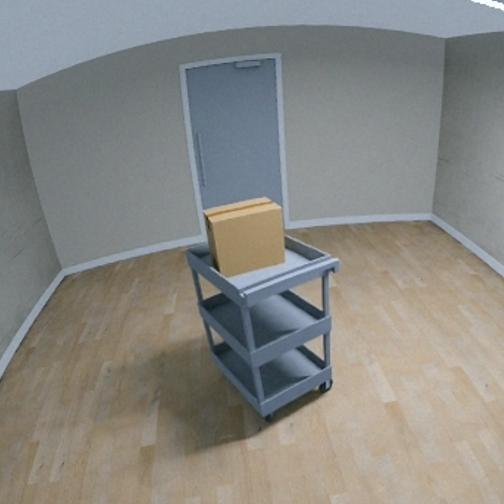

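Emit:
{"fn": "move", "kwargs": {"blocking": false, "r2": {"base":{"translate_m":0.45,"strafe_m":-0.2},"joints":{"lift_m":0.82,"wrist_yaw_rad":0,"gripper_m":0.13}}, "r1": {"joints":{"wrist_yaw_rad":0,"lift_m":0.83,"gripper_m":-0.03}}, "cameras": []}}

Emit:
{"fn": "wait", "kwargs": {"seconds": 3.5, "cameras": []}}

Emit:
{"fn": "move", "kwargs": {"blocking": false, "r2": {"base":{"rotate_rad":0.68},"joints":{"wrist_roll_rad":1.57}}, "cameras": []}}

Emit:
{"fn": "wait", "kwargs": {"seconds": 2.5, "cameras": ["r2_head_camera","r2_head_left_camera"]}}

Scene clock: 68.17 s.
move: r1 moving; r2 moving
r1.base_odometry: x=+0.000 y=+0.000 heading=+3.100
r1.turned_by_wheels: +0.000
r1.turned_by_imu: +0.000
r1.base_tilt: forward=-1.6 right=+1.3
r1.lidar_m: 0.88 0.73 0.74 0.88 0.77 0.75 0.90 1.58 1.99 2.32 3.90 1.77
r1.base_status: not commanded
r1.joint_positions: lift_m=+0.638 arm_m=+0.000 wrist_yaw_rad=+2.607 wrist_pitch_rad=+0.002 wrist_roll_rad=+0.000 gripper_m=+0.037
r1.joint_status: lift_m moving; wrist_yaw_rad moving; gripper_m moving
r1.measured_speeds: translate_m=+0.000 strafe_m=+0.000 rotate_rad=+0.000 lift_m=+0.146 arm_m=+0.000 wrist_yaw_rad=-1.819 wrist_pitch_rad=+0.000 wrist_roll_rad=+0.000
r1.motor_effort: lift_m=+24(26) arm_m=-3(4) wheel_0=-3(3) wheel_1=-1(1) wheel_2=+0(0)
r1.servo_current: wrist_yaw_rad=104(104) wrist_pitch_rad=39(52) wrist_roll_rad=46(65) gripper_m=85(91)
r1.hand_pose: x=-0.0328 y=+0.2221 z=+0.8152 quat_wxyz=(+0.264, -0.001, +0.000, +0.965) (m; r1's base frame)
r1.wrist_depth_mm: - - - - - - - / - - - - - - - / - - - - - - - / - - - - - - - / - - - - - - - / - - 191 - 186 - - / - 134 - - - - -
r2.base_odometry: x=-0.031 y=+0.015 heading=+3.100
r2.turned_by_wheels: +0.000
r2.turned_by_imu: +0.001
r2.base_tilt: forward=-0.7 right=+0.0
r2.lidar_m: 1.41 1.32 2.85 2.40 2.38 1.56 1.32 1.32 1.51 2.28 2.29 2.62
r2.base_status: translate_m moving; strafe_m moving
r2.joint_positions: lift_m=+0.638 arm_m=+0.000 wrist_yaw_rad=+2.650 wrist_pitch_rad=+0.001 wrist_roll_rad=+0.000 gripper_m=+0.075
r2.joint_status: lift_m moving; wrist_yaw_rad moving; gripper_m moving
r2.measured_speeds: translate_m=+0.122 strafe_m=-0.053 rotate_rad=+0.002 lift_m=+0.146 arm_m=+0.000 wrist_yaw_rad=-1.732 wrist_pitch_rad=+0.000 wrist_roll_rad=+0.000
r2.motor_effort: lift_m=+23(24) arm_m=-4(4) wheel_0=+8(10) wheel_1=+5(6) wheel_2=-11(13)
r2.servo_current: wrist_yaw_rad=117(143) wrist_pitch_rad=33(46) wrist_roll_rad=46(52) gripper_m=85(98)
r2.hand_pose: x=-0.0421 y=+0.2131 z=+0.8156 quat_wxyz=(+0.243, -0.001, +0.000, +0.970) (m; r2's base frame)
r2.wrist_depth_mm: - - - - - - - / - - - - - - - / 213 - - - - - - / 236 - - - - - - / - - - - - - - / - - 190 - 191 - - / - 127 - 112 1863 1708 1808
pictures: none
No camera images: "cameras" was empty.

Scene clock: 70.03 s.
earlier move: r1 done; r2 moving
r1.base_odometry: x=+0.000 y=+0.000 heading=+3.100
r1.turned_by_wheels: +0.000
r1.turned_by_imu: +0.000
r1.base_tilt: forward=-1.6 right=+1.3
r1.lidar_m: 0.90 0.74 0.75 0.88 0.77 0.76 0.91 1.60 2.04 2.33 3.91 1.74
r1.base_status: not commanded
r1.joint_positions: lift_m=+0.830 arm_m=+0.000 wrist_yaw_rad=+0.003 wrist_pitch_rad=+0.002 wrist_roll_rad=+0.000 gripper_m=-0.029
r1.joint_status: all done
r1.measured_speeds: all 0
r1.motor_effort: lift_m=+24(27) arm_m=-3(4) wheel_0=-3(3) wheel_1=+0(1) wheel_2=+0(0)
r1.servo_current: wrist_yaw_rad=59(104) wrist_pitch_rad=46(52) wrist_roll_rad=33(65) gripper_m=65(150)
r1.hand_pose: x=+0.4595 y=-0.0867 z=+1.0072 quat_wxyz=(+1.000, +0.000, +0.001, +0.001) (m; r1's base frame)
r1.wrist_depth_mm: - - - - - - - / - - - - - - - / - - - - - - - / - - - - - - - / - - - - - - - / - - 182 199 172 - - / - 136 153 - 157 - -
r2.base_odometry: x=-0.425 y=+0.211 heading=+3.100
r2.turned_by_wheels: +0.000
r2.turned_by_imu: +0.001
r2.base_tilt: forward=-0.7 right=+0.1
r2.lidar_m: 3.88 1.05 3.19 2.65 2.64 2.00 1.66 1.66 1.90 2.00 2.01 2.32
r2.base_status: translate_m moving; strafe_m moving
r2.joint_positions: lift_m=+0.820 arm_m=+0.000 wrist_yaw_rad=+0.003 wrist_pitch_rad=+0.001 wrist_roll_rad=+0.000 gripper_m=+0.130
r2.joint_status: lift_m moving; wrist_yaw_rad moving; the others done
r2.measured_speeds: translate_m=+0.096 strafe_m=-0.043 rotate_rad=+0.000 lift_m=+0.000 arm_m=+0.000 wrist_yaw_rad=+0.000 wrist_pitch_rad=+0.000 wrist_roll_rad=+0.000
r2.motor_effort: lift_m=+17(25) arm_m=-4(4) wheel_0=+1(13) wheel_1=+4(6) wheel_2=-2(13)
r2.servo_current: wrist_yaw_rad=46(169) wrist_pitch_rad=33(52) wrist_roll_rad=39(59) gripper_m=46(117)
r2.hand_pose: x=+0.4596 y=-0.0866 z=+0.9976 quat_wxyz=(+1.000, +0.000, +0.001, +0.001) (m; r2's base frame)
r2.wrist_depth_mm: - - - - - - - / - - - - - - - / - - - - - - - / 1042 - - - - - - / 1042 - - - - - - / - 219 204 - - - - / - 1042 - 112 - - -
wait: 1.87 of 3.5 s (r1 has come to rest)
pictures: none
No camera images: "cameras" was empty.

Scene clock: 70.53 s.
earlier move: r2 moving
move: r2 moving
r1: as last shown
r1.base_tilt: forward=-1.6 right=+1.2
r1.lidar_m: 0.90 0.72 0.74 0.88 0.78 0.75 0.91 1.58 2.04 2.35 3.93 1.73
r1.motor_effort: lift_m=+24(24) arm_m=-1(2) wheel_0=-2(3) wheel_1=+0(1) wheel_2=+0(0)
r1.servo_current: wrist_yaw_rad=46(65) wrist_pitch_rad=39(52) wrist_roll_rad=46(59) gripper_m=65(65)
r1.wrist_depth_mm: - - - - - - - / - - - - - - - / - - - - - - - / - - - - - - - / - - - - - - - / - - 182 199 173 - - / - 136 153 - 158 - -
r2.base_odometry: x=-0.441 y=+0.218 heading=-2.932
r2.turned_by_wheels: +0.252
r2.turned_by_imu: +0.245
r2.base_tilt: forward=-0.7 right=+0.0
r2.lidar_m: 1.10 1.06 2.83 2.66 2.47 1.75 1.66 1.72 2.10 2.00 2.04 2.78
r2.base_status: rotate_rad moving
r2.joint_positions: lift_m=+0.820 arm_m=+0.000 wrist_yaw_rad=+0.003 wrist_pitch_rad=+0.001 wrist_roll_rad=+0.588 gripper_m=+0.130
r2.joint_status: lift_m moving; wrist_yaw_rad moving; wrist_roll_rad moving
r2.measured_speeds: translate_m=-0.001 strafe_m=+0.001 rotate_rad=+0.972 lift_m=+0.000 arm_m=+0.000 wrist_yaw_rad=-0.001 wrist_pitch_rad=+0.000 wrist_roll_rad=+1.820
r2.motor_effort: lift_m=+22(23) arm_m=-4(5) wheel_0=-7(11) wheel_1=-9(11) wheel_2=-11(11)
r2.servo_current: wrist_yaw_rad=72(72) wrist_pitch_rad=39(46) wrist_roll_rad=52(98) gripper_m=46(52)
r2.hand_pose: x=+0.4595 y=-0.0867 z=+0.9976 quat_wxyz=(+0.957, +0.290, +0.001, +0.001) (m; r2's base frame)
r2.wrist_depth_mm: - - - - - - - / - - - - - - - / - - - - - - - / - - - - - - - / - - - - - - 1983 / - 1098 195 - - 1756 1618 / - - - 112 1921 1576 1336
pictures: none
No camera images: "cameras" was empty.

Scene clock: 71.53 s.
earlier move: r2 done
r1.base_odometry: x=+0.000 y=+0.000 heading=+3.100
r1.turned_by_wheels: +0.000
r1.turned_by_imu: +0.000
r1.base_tilt: forward=-1.6 right=+1.2
r1.lidar_m: 0.90 0.74 0.75 0.87 0.78 0.76 0.90 1.58 2.03 2.35 3.92 1.74
r1.base_status: not commanded
r1.joint_positions: lift_m=+0.830 arm_m=+0.000 wrist_yaw_rad=+0.003 wrist_pitch_rad=+0.002 wrist_roll_rad=+0.000 gripper_m=-0.029
r1.joint_status: not commanded
r1.measured_speeds: all 0
r1.motor_effort: lift_m=+24(24) arm_m=+1(2) wheel_0=-3(3) wheel_1=+0(1) wheel_2=+0(0)
r1.servo_current: wrist_yaw_rad=46(65) wrist_pitch_rad=39(52) wrist_roll_rad=46(59) gripper_m=59(65)
r1.hand_pose: x=+0.4595 y=-0.0867 z=+1.0072 quat_wxyz=(+1.000, +0.000, +0.001, +0.001) (m; r1's base frame)
r1.wrist_depth_mm: - - - - - - - / - - - - - - - / - - - - - - - / - - - - - - - / - - - - - - - / - - 183 199 173 - - / - 136 153 - 158 - -
r2.base_odometry: x=-0.441 y=+0.219 heading=-2.504
r2.turned_by_wheels: +0.428
r2.turned_by_imu: +0.417
r2.base_tilt: forward=-0.6 right=+0.0
r2.lidar_m: 1.05 2.95 2.66 2.73 1.82 1.64 1.66 2.14 2.01 2.02 2.55 1.12
r2.base_status: done
r2.joint_positions: lift_m=+0.820 arm_m=+0.000 wrist_yaw_rad=+0.003 wrist_pitch_rad=+0.001 wrist_roll_rad=+1.568 gripper_m=+0.130
r2.joint_status: all done
r2.measured_speeds: all 0
r2.motor_effort: lift_m=+21(24) arm_m=-4(5) wheel_0=-3(11) wheel_1=-1(11) wheel_2=-5(11)
r2.servo_current: wrist_yaw_rad=39(72) wrist_pitch_rad=46(46) wrist_roll_rad=46(104) gripper_m=46(59)
r2.hand_pose: x=+0.4596 y=-0.0867 z=+0.9976 quat_wxyz=(+0.708, +0.706, +0.001, +0.001) (m; r2's base frame)
r2.wrist_depth_mm: - - - - - - 1464 / - - - - - 946 1366 / - - - 1138 1576 946 - / - - - 1205 917 - - / - - - - - 1983 1464 / - - 202 - - 1661 1464 / - - - 112 - - 1397
wait: 1.00 of 2.5 s (r2 has come to rest)
pictures: r2_head_camera, r2_head_left_camera
Images, in order (width x height): r2_head_camera 420x560, r2_head_left_camera 420x672.

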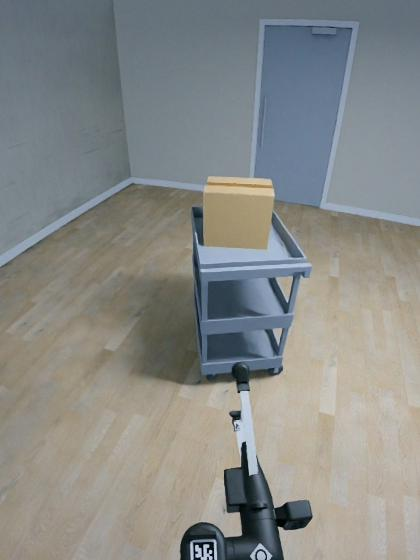

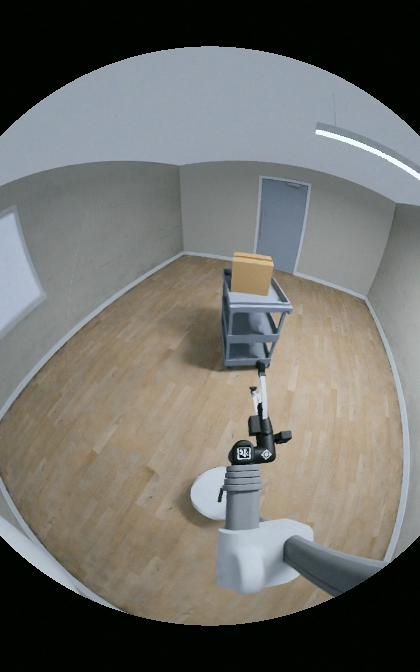

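Emit:
{"fn": "move", "kwargs": {"blocking": false, "r2": {"base":{"rotate_rad":0.24},"joints":{"lift_m":0.69}}, "cameras": []}}

Emit:
{"fn": "wait", "kwargs": {"seconds": 2, "cameras": []}}

Emit:
{"fn": "move", "kwargs": {"blocking": false, "r2": {"base":{"translate_m":0.25,"strafe_m":-0.21}}, "cameras": []}}

Emit:
{"fn": "wait", "kwargs": {"seconds": 3, "cameras": ["r2_head_camera","r2_head_right_camera"]}}

Scene clock: 82.70 s.
move: r2 moving
r1: as last shown
r1.base_tilt: forward=-1.6 right=+1.3
r1.lidar_m: 0.86 0.74 0.73 0.88 0.76 0.76 0.91 1.57 2.01 2.34 3.90 1.74
r1.motor_effort: lift_m=+24(24) arm_m=+3(4) wheel_0=-3(3) wheel_1=+0(1) wheel_2=+0(0)
r1.servo_current: wrist_yaw_rad=33(59) wrist_pitch_rad=39(46) wrist_roll_rad=59(65) gripper_m=65(65)
r1.wrist_depth_mm: - - - - - - - / - - - - - - - / - - - - - - - / - - - - - - - / - - - - - - - / - - 182 199 173 - - / - 136 153 - 157 - -
r2.base_odometry: x=-0.441 y=+0.219 heading=-2.301
r2.turned_by_wheels: +0.204
r2.turned_by_imu: +0.199
r2.base_tilt: forward=-0.7 right=+0.1
r2.lidar_m: 1.06 2.76 2.66 2.23 1.70 1.66 1.75 2.06 1.99 2.12 3.04 1.06
r2.base_status: rotate_rad moving
r2.joint_positions: lift_m=+0.782 arm_m=+0.000 wrist_yaw_rad=+0.003 wrist_pitch_rad=+0.001 wrist_roll_rad=+1.568 gripper_m=+0.130
r2.joint_status: lift_m moving
r2.measured_speeds: translate_m=-0.002 strafe_m=+0.000 rotate_rad=+0.408 lift_m=-0.146 arm_m=+0.000 wrist_yaw_rad=+0.000 wrist_pitch_rad=+0.000 wrist_roll_rad=+0.000
r2.motor_effort: lift_m=+10(22) arm_m=-4(4) wheel_0=-2(11) wheel_1=-4(10) wheel_2=-5(11)
r2.servo_current: wrist_yaw_rad=52(52) wrist_pitch_rad=39(46) wrist_roll_rad=46(52) gripper_m=52(52)
r2.hand_pose: x=+0.4595 y=-0.0867 z=+0.9602 quat_wxyz=(+0.708, +0.706, +0.001, +0.001) (m; r2's base frame)
r2.wrist_depth_mm: - - - 1060 - - - / - - - 1118 - 866 - / - - - - - 1661 1397 / - - - - - - 1397 / - - - - - 1863 1397 / - - 203 - - 1661 1366 / - - - 112 - - 1366
pictures: none
No camera images: "cameras" was empty.

Scene clock: 83.80 s.
earlier move: r2 done
r1.base_odometry: x=+0.000 y=+0.000 heading=+3.100
r1.turned_by_wheels: +0.000
r1.turned_by_imu: +0.000
r1.base_tilt: forward=-1.6 right=+1.2
r1.lidar_m: 0.88 0.74 0.75 0.88 0.76 0.77 0.91 1.60 2.02 2.35 3.93 1.74
r1.base_status: not commanded
r1.joint_positions: lift_m=+0.830 arm_m=+0.000 wrist_yaw_rad=+0.003 wrist_pitch_rad=+0.002 wrist_roll_rad=+0.000 gripper_m=-0.029
r1.joint_status: not commanded
r1.measured_speeds: all 0
r1.motor_effort: lift_m=+24(24) arm_m=+4(4) wheel_0=-3(3) wheel_1=+0(1) wheel_2=+0(0)
r1.servo_current: wrist_yaw_rad=52(65) wrist_pitch_rad=46(46) wrist_roll_rad=46(65) gripper_m=72(72)
r1.hand_pose: x=+0.4595 y=-0.0867 z=+1.0072 quat_wxyz=(+1.000, +0.000, +0.001, +0.001) (m; r1's base frame)
r1.wrist_depth_mm: - - - - - - - / - - - - - - - / - - - - - - - / - - - - - - - / - - - - - - - / - - 182 199 173 - - / - 136 153 - 158 - -
r2.base_odometry: x=-0.441 y=+0.219 heading=-2.265
r2.turned_by_wheels: +0.035
r2.turned_by_imu: +0.034
r2.base_tilt: forward=-0.7 right=+0.0
r2.lidar_m: 1.09 2.71 2.67 2.16 1.66 1.65 1.78 2.04 1.99 2.15 3.19 1.04
r2.base_status: done
r2.joint_positions: lift_m=+0.690 arm_m=+0.000 wrist_yaw_rad=+0.003 wrist_pitch_rad=+0.001 wrist_roll_rad=+1.568 gripper_m=+0.130
r2.joint_status: all done
r2.measured_speeds: all 0
r2.motor_effort: lift_m=+14(22) arm_m=-4(4) wheel_0=-4(11) wheel_1=-2(10) wheel_2=-5(11)
r2.servo_current: wrist_yaw_rad=39(52) wrist_pitch_rad=39(46) wrist_roll_rad=59(59) gripper_m=52(59)
r2.hand_pose: x=+0.4595 y=-0.0867 z=+0.8682 quat_wxyz=(+0.708, +0.706, +0.001, +0.001) (m; r2's base frame)
r2.wrist_depth_mm: - - - 1025 - - - / - - - 1098 - 878 - / - - - - - 1808 1255 / - - - - - 1863 1255 / - - - - - 1708 1229 / - - 204 - - 1464 1255 / - - - 112 - 1808 1229
wait: 1.10 of 2 s (r2 has come to rest)
pictures: none
No camera images: "cameras" was empty.

Scene clock: 84.30 s.
move: r2 moving
r1: as last shown
r1.base_tilt: forward=-1.6 right=+1.3
r1.lidar_m: 0.90 0.76 0.74 0.89 0.77 0.76 0.91 1.58 2.01 2.34 3.90 1.73
r1.motor_effort: lift_m=+24(24) arm_m=+4(4) wheel_0=-3(3) wheel_1=+0(0) wheel_2=+0(0)
r1.servo_current: wrist_yaw_rad=46(72) wrist_pitch_rad=39(46) wrist_roll_rad=59(59) gripper_m=59(72)
r1.wrist_depth_mm: - - - - - - - / - - - - - - - / - - - - - - - / - - - - - - - / - - - - - - - / - - 182 198 173 - - / - 136 153 - 158 - -
r2.base_odometry: x=-0.474 y=+0.213 heading=-2.266
r2.turned_by_wheels: -0.001
r2.turned_by_imu: -0.001
r2.base_tilt: forward=-0.7 right=+0.1
r2.lidar_m: 1.04 2.73 2.66 2.24 1.74 1.70 1.83 2.04 1.98 2.13 3.17 1.02
r2.base_status: translate_m moving; strafe_m moving
r2.joint_positions: lift_m=+0.690 arm_m=+0.000 wrist_yaw_rad=+0.003 wrist_pitch_rad=+0.001 wrist_roll_rad=+1.568 gripper_m=+0.130
r2.joint_status: not commanded
r2.measured_speeds: translate_m=+0.097 strafe_m=-0.084 rotate_rad=-0.006 lift_m=+0.000 arm_m=+0.000 wrist_yaw_rad=+0.000 wrist_pitch_rad=+0.000 wrist_roll_rad=+0.000
r2.motor_effort: lift_m=+14(14) arm_m=-4(4) wheel_0=+14(14) wheel_1=-7(8) wheel_2=-11(12)
r2.servo_current: wrist_yaw_rad=52(52) wrist_pitch_rad=39(39) wrist_roll_rad=46(52) gripper_m=52(59)
r2.hand_pose: x=+0.4595 y=-0.0867 z=+0.8682 quat_wxyz=(+0.708, +0.706, +0.001, +0.001) (m; r2's base frame)
r2.wrist_depth_mm: - - - 991 - 820 - / - - - 1060 - 831 - / - - - - - 1708 1182 / - - - - - 1756 1229 / - - - - - 1618 1205 / - - 202 - - 1464 1255 / - - - 112 - 1808 1229
pictures: none
No camera images: "cameras" was empty.

Scene clock: 86.30 s.
earlier move: r2 done
r1.base_odometry: x=+0.000 y=+0.000 heading=+3.100
r1.turned_by_wheels: +0.000
r1.turned_by_imu: +0.000
r1.base_tilt: forward=-1.6 right=+1.3
r1.lidar_m: 0.88 0.74 0.75 0.86 0.77 0.77 0.89 1.57 2.03 2.34 3.92 1.75
r1.base_status: not commanded
r1.joint_positions: lift_m=+0.830 arm_m=+0.000 wrist_yaw_rad=+0.003 wrist_pitch_rad=+0.002 wrist_roll_rad=+0.000 gripper_m=-0.029
r1.joint_status: not commanded
r1.measured_speeds: all 0
r1.motor_effort: lift_m=+24(24) arm_m=+4(4) wheel_0=-3(4) wheel_1=+0(1) wheel_2=+0(0)
r1.servo_current: wrist_yaw_rad=65(72) wrist_pitch_rad=52(52) wrist_roll_rad=39(65) gripper_m=59(72)
r1.hand_pose: x=+0.4595 y=-0.0867 z=+1.0072 quat_wxyz=(+1.000, +0.000, +0.001, +0.001) (m; r1's base frame)
r1.wrist_depth_mm: - - - - - - - / - - - - - - - / - - - - - - - / - - - - - - - / - - - - - - - / - - 182 198 173 - - / - 136 153 - 158 - -
r2.base_odometry: x=-0.763 y=+0.161 heading=-2.266
r2.turned_by_wheels: +0.000
r2.turned_by_imu: +0.001
r2.base_tilt: forward=-0.7 right=+0.0
r2.lidar_m: 0.77 2.79 2.71 2.59 2.03 1.97 2.15 2.01 1.96 2.13 3.17 0.79
r2.base_status: done
r2.joint_positions: lift_m=+0.690 arm_m=+0.000 wrist_yaw_rad=+0.003 wrist_pitch_rad=+0.001 wrist_roll_rad=+1.568 gripper_m=+0.130
r2.joint_status: not commanded
r2.measured_speeds: all 0
r2.motor_effort: lift_m=+14(14) arm_m=-4(4) wheel_0=+2(14) wheel_1=-6(8) wheel_2=-5(13)
r2.servo_current: wrist_yaw_rad=46(59) wrist_pitch_rad=46(52) wrist_roll_rad=46(59) gripper_m=52(59)
r2.hand_pose: x=+0.4595 y=-0.0867 z=+0.8682 quat_wxyz=(+0.708, +0.706, +0.001, +0.001) (m; r2's base frame)
r2.wrist_depth_mm: - - - - - - - / - - 798 798 - - 585 / - - 878 842 - - - / - - - - - 640 1118 / - - - - - 1708 1255 / - - 202 - - 1499 1255 / - - - 112 - 1808 1229
wait: 2.00 of 3 s (r2 has come to rest)
pictures: r2_head_camera, r2_head_right_camera
Images, in order (width x height): r2_head_camera 420x560, r2_head_right_camera 420x672.

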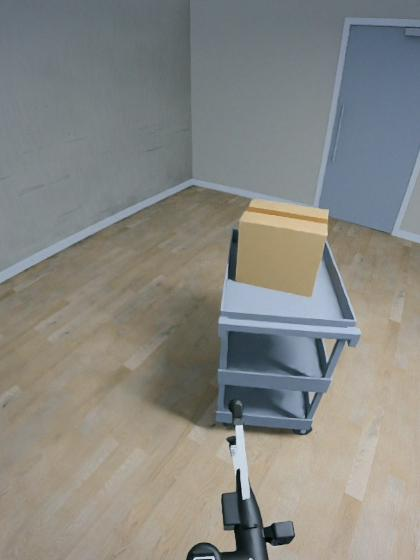

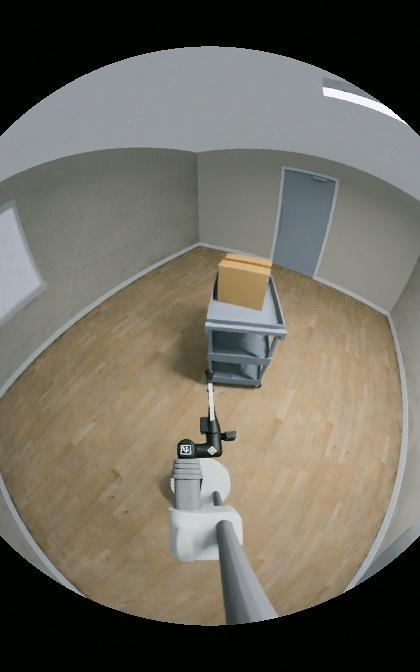

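Emit:
{"fn": "move", "kwargs": {"blocking": false, "r2": {"base":{"translate_m":0.16,"strafe_m":-0.08},"pace":"slow"}, "cameras": []}}

Emit:
{"fn": "wait", "kwargs": {"seconds": 4, "cameras": ["r2_head_camera","r2_head_right_camera"]}}

Emit:
{"fn": "zoom_image", "kwargs": {"camera": "r2_head_camera", "region": [150, 200, 400, 500]}}

Scene clock: 96.33 s.
move: r2 moving
r1: as last shown
r1.lidar_m: 0.88 0.74 0.73 0.89 0.76 0.76 0.92 1.55 2.03 2.33 3.93 1.70
r1.motor_effort: lift_m=+24(24) arm_m=+4(4) wheel_0=-3(3) wheel_1=+0(1) wheel_2=+0(0)
r1.servo_current: wrist_yaw_rad=65(65) wrist_pitch_rad=46(52) wrist_roll_rad=78(78) gripper_m=59(65)
r1.wrist_depth_mm: - - - - - - - / - - - - - - - / - - - - - - - / - - - - - - - / - - - - - - - / - - 182 199 173 - - / - 136 153 - 158 - -
r2.base_odometry: x=-0.775 y=+0.156 heading=-2.266
r2.turned_by_wheels: +0.000
r2.turned_by_imu: +0.000
r2.base_tilt: forward=-0.7 right=+0.1
r2.lidar_m: 0.75 2.76 2.71 2.61 2.04 2.00 2.17 2.01 1.97 2.14 3.17 0.76
r2.base_status: translate_m moving; strafe_m moving
r2.joint_positions: lift_m=+0.690 arm_m=+0.000 wrist_yaw_rad=+0.003 wrist_pitch_rad=+0.001 wrist_roll_rad=+1.568 gripper_m=+0.130
r2.joint_status: not commanded
r2.measured_speeds: translate_m=+0.049 strafe_m=-0.024 rotate_rad=+0.001 lift_m=+0.000 arm_m=+0.000 wrist_yaw_rad=+0.000 wrist_pitch_rad=+0.000 wrist_roll_rad=+0.000
r2.motor_effort: lift_m=+14(14) arm_m=-4(4) wheel_0=+10(10) wheel_1=+4(4) wheel_2=-11(11)
r2.servo_current: wrist_yaw_rad=46(65) wrist_pitch_rad=39(46) wrist_roll_rad=46(52) gripper_m=52(59)
r2.hand_pose: x=+0.4595 y=-0.0867 z=+0.8682 quat_wxyz=(+0.708, +0.706, +0.001, +0.001) (m; r2's base frame)
r2.wrist_depth_mm: - - - - - - - / - - 788 788 - - - / - - 866 842 - - 591 / - - - - - 627 615 / - - - - - 1708 1229 / - - 204 - - 1499 1255 / - - - 112 - 1808 1229
pictures: none
No camera images: "cameras" was empty.

Scene clock: 98.80 s.
earlier move: r2 done
r1.base_odometry: x=+0.000 y=+0.000 heading=+3.100
r1.turned_by_wheels: +0.000
r1.turned_by_imu: +0.000
r1.base_tilt: forward=-1.6 right=+1.3
r1.lidar_m: 0.89 0.76 0.73 0.86 0.77 0.75 0.91 1.58 2.05 2.34 3.91 1.76
r1.base_status: not commanded
r1.joint_positions: lift_m=+0.830 arm_m=+0.000 wrist_yaw_rad=+0.003 wrist_pitch_rad=+0.002 wrist_roll_rad=+0.000 gripper_m=-0.029
r1.joint_status: not commanded
r1.measured_speeds: all 0
r1.motor_effort: lift_m=+24(24) arm_m=+4(4) wheel_0=-2(4) wheel_1=-1(1) wheel_2=+0(0)
r1.servo_current: wrist_yaw_rad=52(65) wrist_pitch_rad=46(52) wrist_roll_rad=39(78) gripper_m=59(65)
r1.hand_pose: x=+0.4595 y=-0.0867 z=+1.0072 quat_wxyz=(+1.000, +0.000, +0.001, +0.001) (m; r1's base frame)
r1.wrist_depth_mm: - - - - - - - / - - - - - - - / - - - - - - - / - - - - - - - / - - - - - - - / - - 182 198 173 - - / - 136 153 - 158 - -
r2.base_odometry: x=-0.926 y=+0.090 heading=-2.266
r2.turned_by_wheels: +0.000
r2.turned_by_imu: +0.001
r2.base_tilt: forward=-0.6 right=+0.1
r2.lidar_m: 0.60 2.75 2.66 2.81 2.16 2.15 2.33 2.03 1.97 2.15 3.19 0.60
r2.base_status: done
r2.joint_positions: lift_m=+0.690 arm_m=+0.000 wrist_yaw_rad=+0.003 wrist_pitch_rad=+0.001 wrist_roll_rad=+1.568 gripper_m=+0.130
r2.joint_status: not commanded
r2.measured_speeds: all 0
r2.motor_effort: lift_m=+14(14) arm_m=-4(5) wheel_0=+4(10) wheel_1=+5(7) wheel_2=-5(11)
r2.servo_current: wrist_yaw_rad=46(65) wrist_pitch_rad=39(46) wrist_roll_rad=33(65) gripper_m=52(59)
r2.hand_pose: x=+0.4595 y=-0.0867 z=+0.8682 quat_wxyz=(+0.708, +0.706, +0.001, +0.001) (m; r2's base frame)
r2.wrist_depth_mm: - - - 413 - - - / - - 634 427 1042 - - / - - 668 436 1025 - - / - - 707 455 1078 - - / - - - 466 477 750 477 / - - 203 415 473 1499 1255 / - - - 112 - 1863 1255
wait: 2.47 of 4 s (r2 has come to rest)
pictures: r2_head_camera, r2_head_right_camera
Images, in order (width x height): r2_head_camera 420x560, r2_head_right_camera 420x672.

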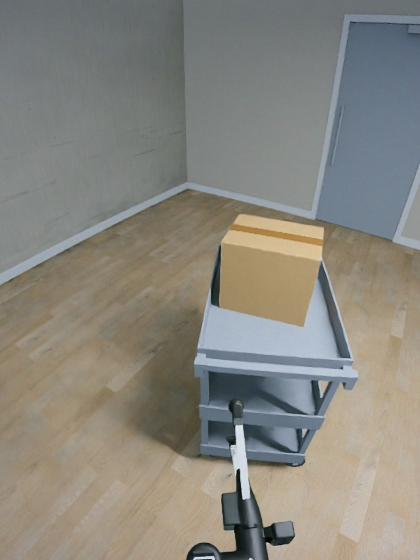

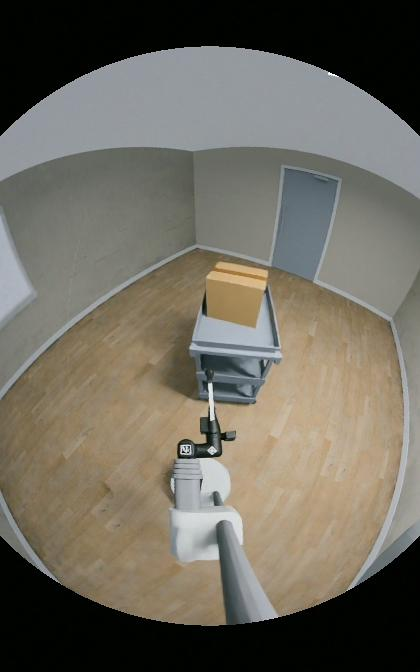

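Scaled by 1.680 from the camera's 420x560 image, which has a finer 1200x1600 frame.

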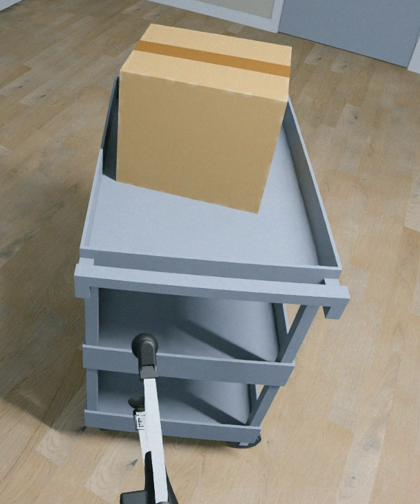

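Emit:
{"fn": "move", "kwargs": {"blocking": false, "r2": {"base":{"rotate_rad":-0.18}}, "cameras": []}}

Emit:
{"fn": "wait", "kwargs": {"seconds": 2, "cameras": ["r2_head_camera","r2_wrist_camera"]}}

Scene clock: 115.30 s.
move: r2 moving
r1: as last shown
r1.lidar_m: 0.91 0.76 0.74 0.86 0.76 0.75 0.90 1.56 2.03 2.33 3.93 1.74
r1.motor_effort: lift_m=+24(24) arm_m=+3(4) wheel_0=-3(3) wheel_1=+0(0) wheel_2=+0(0)
r1.servo_current: wrist_yaw_rad=39(72) wrist_pitch_rad=39(46) wrist_roll_rad=52(65) gripper_m=59(65)
r2.base_odometry: x=-0.926 y=+0.090 heading=-2.436
r2.turned_by_wheels: -0.170
r2.turned_by_imu: -0.165
r2.base_tilt: forward=-0.7 right=+0.1
r2.lidar_m: 0.58 2.86 2.65 2.72 2.30 2.15 2.18 2.12 2.00 2.04 2.64 0.64
r2.base_status: rotate_rad moving
r2.joint_positions: lift_m=+0.690 arm_m=+0.000 wrist_yaw_rad=+0.002 wrist_pitch_rad=+0.001 wrist_roll_rad=+1.568 gripper_m=+0.130
r2.joint_status: not commanded
r2.measured_speeds: translate_m=+0.000 strafe_m=-0.001 rotate_rad=-0.230 lift_m=+0.000 arm_m=+0.000 wrist_yaw_rad=+0.000 wrist_pitch_rad=+0.000 wrist_roll_rad=+0.000
r2.motor_effort: lift_m=+14(14) arm_m=-4(4) wheel_0=+0(11) wheel_1=+4(8) wheel_2=+5(10)
r2.servo_current: wrist_yaw_rad=46(52) wrist_pitch_rad=39(46) wrist_roll_rad=46(52) gripper_m=52(52)
r2.hand_pose: x=+0.4595 y=-0.0867 z=+0.8682 quat_wxyz=(+0.708, +0.706, +0.001, +0.000) (m; r2's base frame)
r2.wrist_depth_mm: - - - - - 1708 1182 / - - - 459 - - - / - - 668 459 1078 - - / - - 683 462 1078 - - / - - 707 462 462 - - / - - 203 402 462 621 - / - - - 112 - 473 -
pictures: none
No camera images: "cameras" was empty.

Scene clock: 115.67 s.
earlier move: r2 done
r1.base_odometry: x=+0.000 y=+0.000 heading=+3.100
r1.turned_by_wheels: +0.000
r1.turned_by_imu: +0.000
r1.base_tilt: forward=-1.6 right=+1.3
r1.lidar_m: 0.88 0.74 0.74 0.86 0.76 0.77 0.91 1.58 2.00 2.38 3.92 1.73
r1.base_status: not commanded
r1.joint_positions: lift_m=+0.830 arm_m=+0.000 wrist_yaw_rad=+0.003 wrist_pitch_rad=+0.002 wrist_roll_rad=+0.000 gripper_m=-0.029
r1.joint_status: not commanded
r1.measured_speeds: all 0
r1.motor_effort: lift_m=+24(24) arm_m=+4(4) wheel_0=-3(3) wheel_1=+0(1) wheel_2=+0(0)
r1.servo_current: wrist_yaw_rad=46(72) wrist_pitch_rad=46(46) wrist_roll_rad=52(65) gripper_m=52(72)
r1.hand_pose: x=+0.4595 y=-0.0867 z=+1.0072 quat_wxyz=(+1.000, +0.000, +0.001, +0.001) (m; r1's base frame)
r1.wrist_depth_mm: - - - - - - - / - - - - - - - / - - - - - - - / - - - - - - - / - - - - - - - / - - 182 198 173 - - / - 136 153 - 157 - -
r2.base_odometry: x=-0.926 y=+0.089 heading=-2.445
r2.turned_by_wheels: -0.009
r2.turned_by_imu: -0.009
r2.base_tilt: forward=-0.7 right=+0.0
r2.lidar_m: 0.59 2.82 2.67 2.70 2.32 2.14 2.19 2.15 2.00 2.04 2.68 0.64
r2.base_status: done
r2.joint_positions: lift_m=+0.690 arm_m=+0.000 wrist_yaw_rad=+0.002 wrist_pitch_rad=+0.001 wrist_roll_rad=+1.568 gripper_m=+0.130
r2.joint_status: not commanded
r2.measured_speeds: all 0
r2.motor_effort: lift_m=+14(14) arm_m=-4(4) wheel_0=+2(11) wheel_1=+1(8) wheel_2=+2(10)
r2.servo_current: wrist_yaw_rad=59(59) wrist_pitch_rad=46(46) wrist_roll_rad=33(52) gripper_m=46(59)
r2.hand_pose: x=+0.4595 y=-0.0867 z=+0.8682 quat_wxyz=(+0.708, +0.706, +0.001, +0.000) (m; r2's base frame)
r2.wrist_depth_mm: - - - - - 1756 1182 / - - - 462 - - - / - - - 462 1078 - - / - - 683 462 1060 - - / - - 707 466 469 - - / - - 203 404 466 204 - / - - - 112 - 488 469
wait: 0.37 of 2 s (r2 has come to rest)
pictures: r2_head_camera, r2_wrist_camera
Images, in order (width x height): r2_head_camera 420x560, r2_wrist_camera 616x392.

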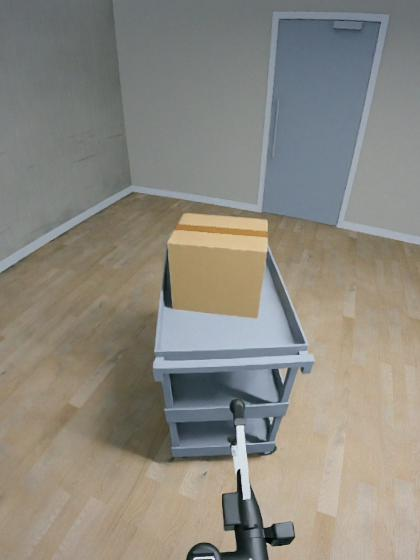

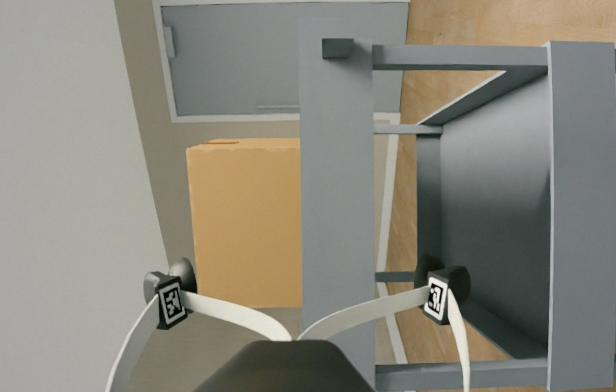

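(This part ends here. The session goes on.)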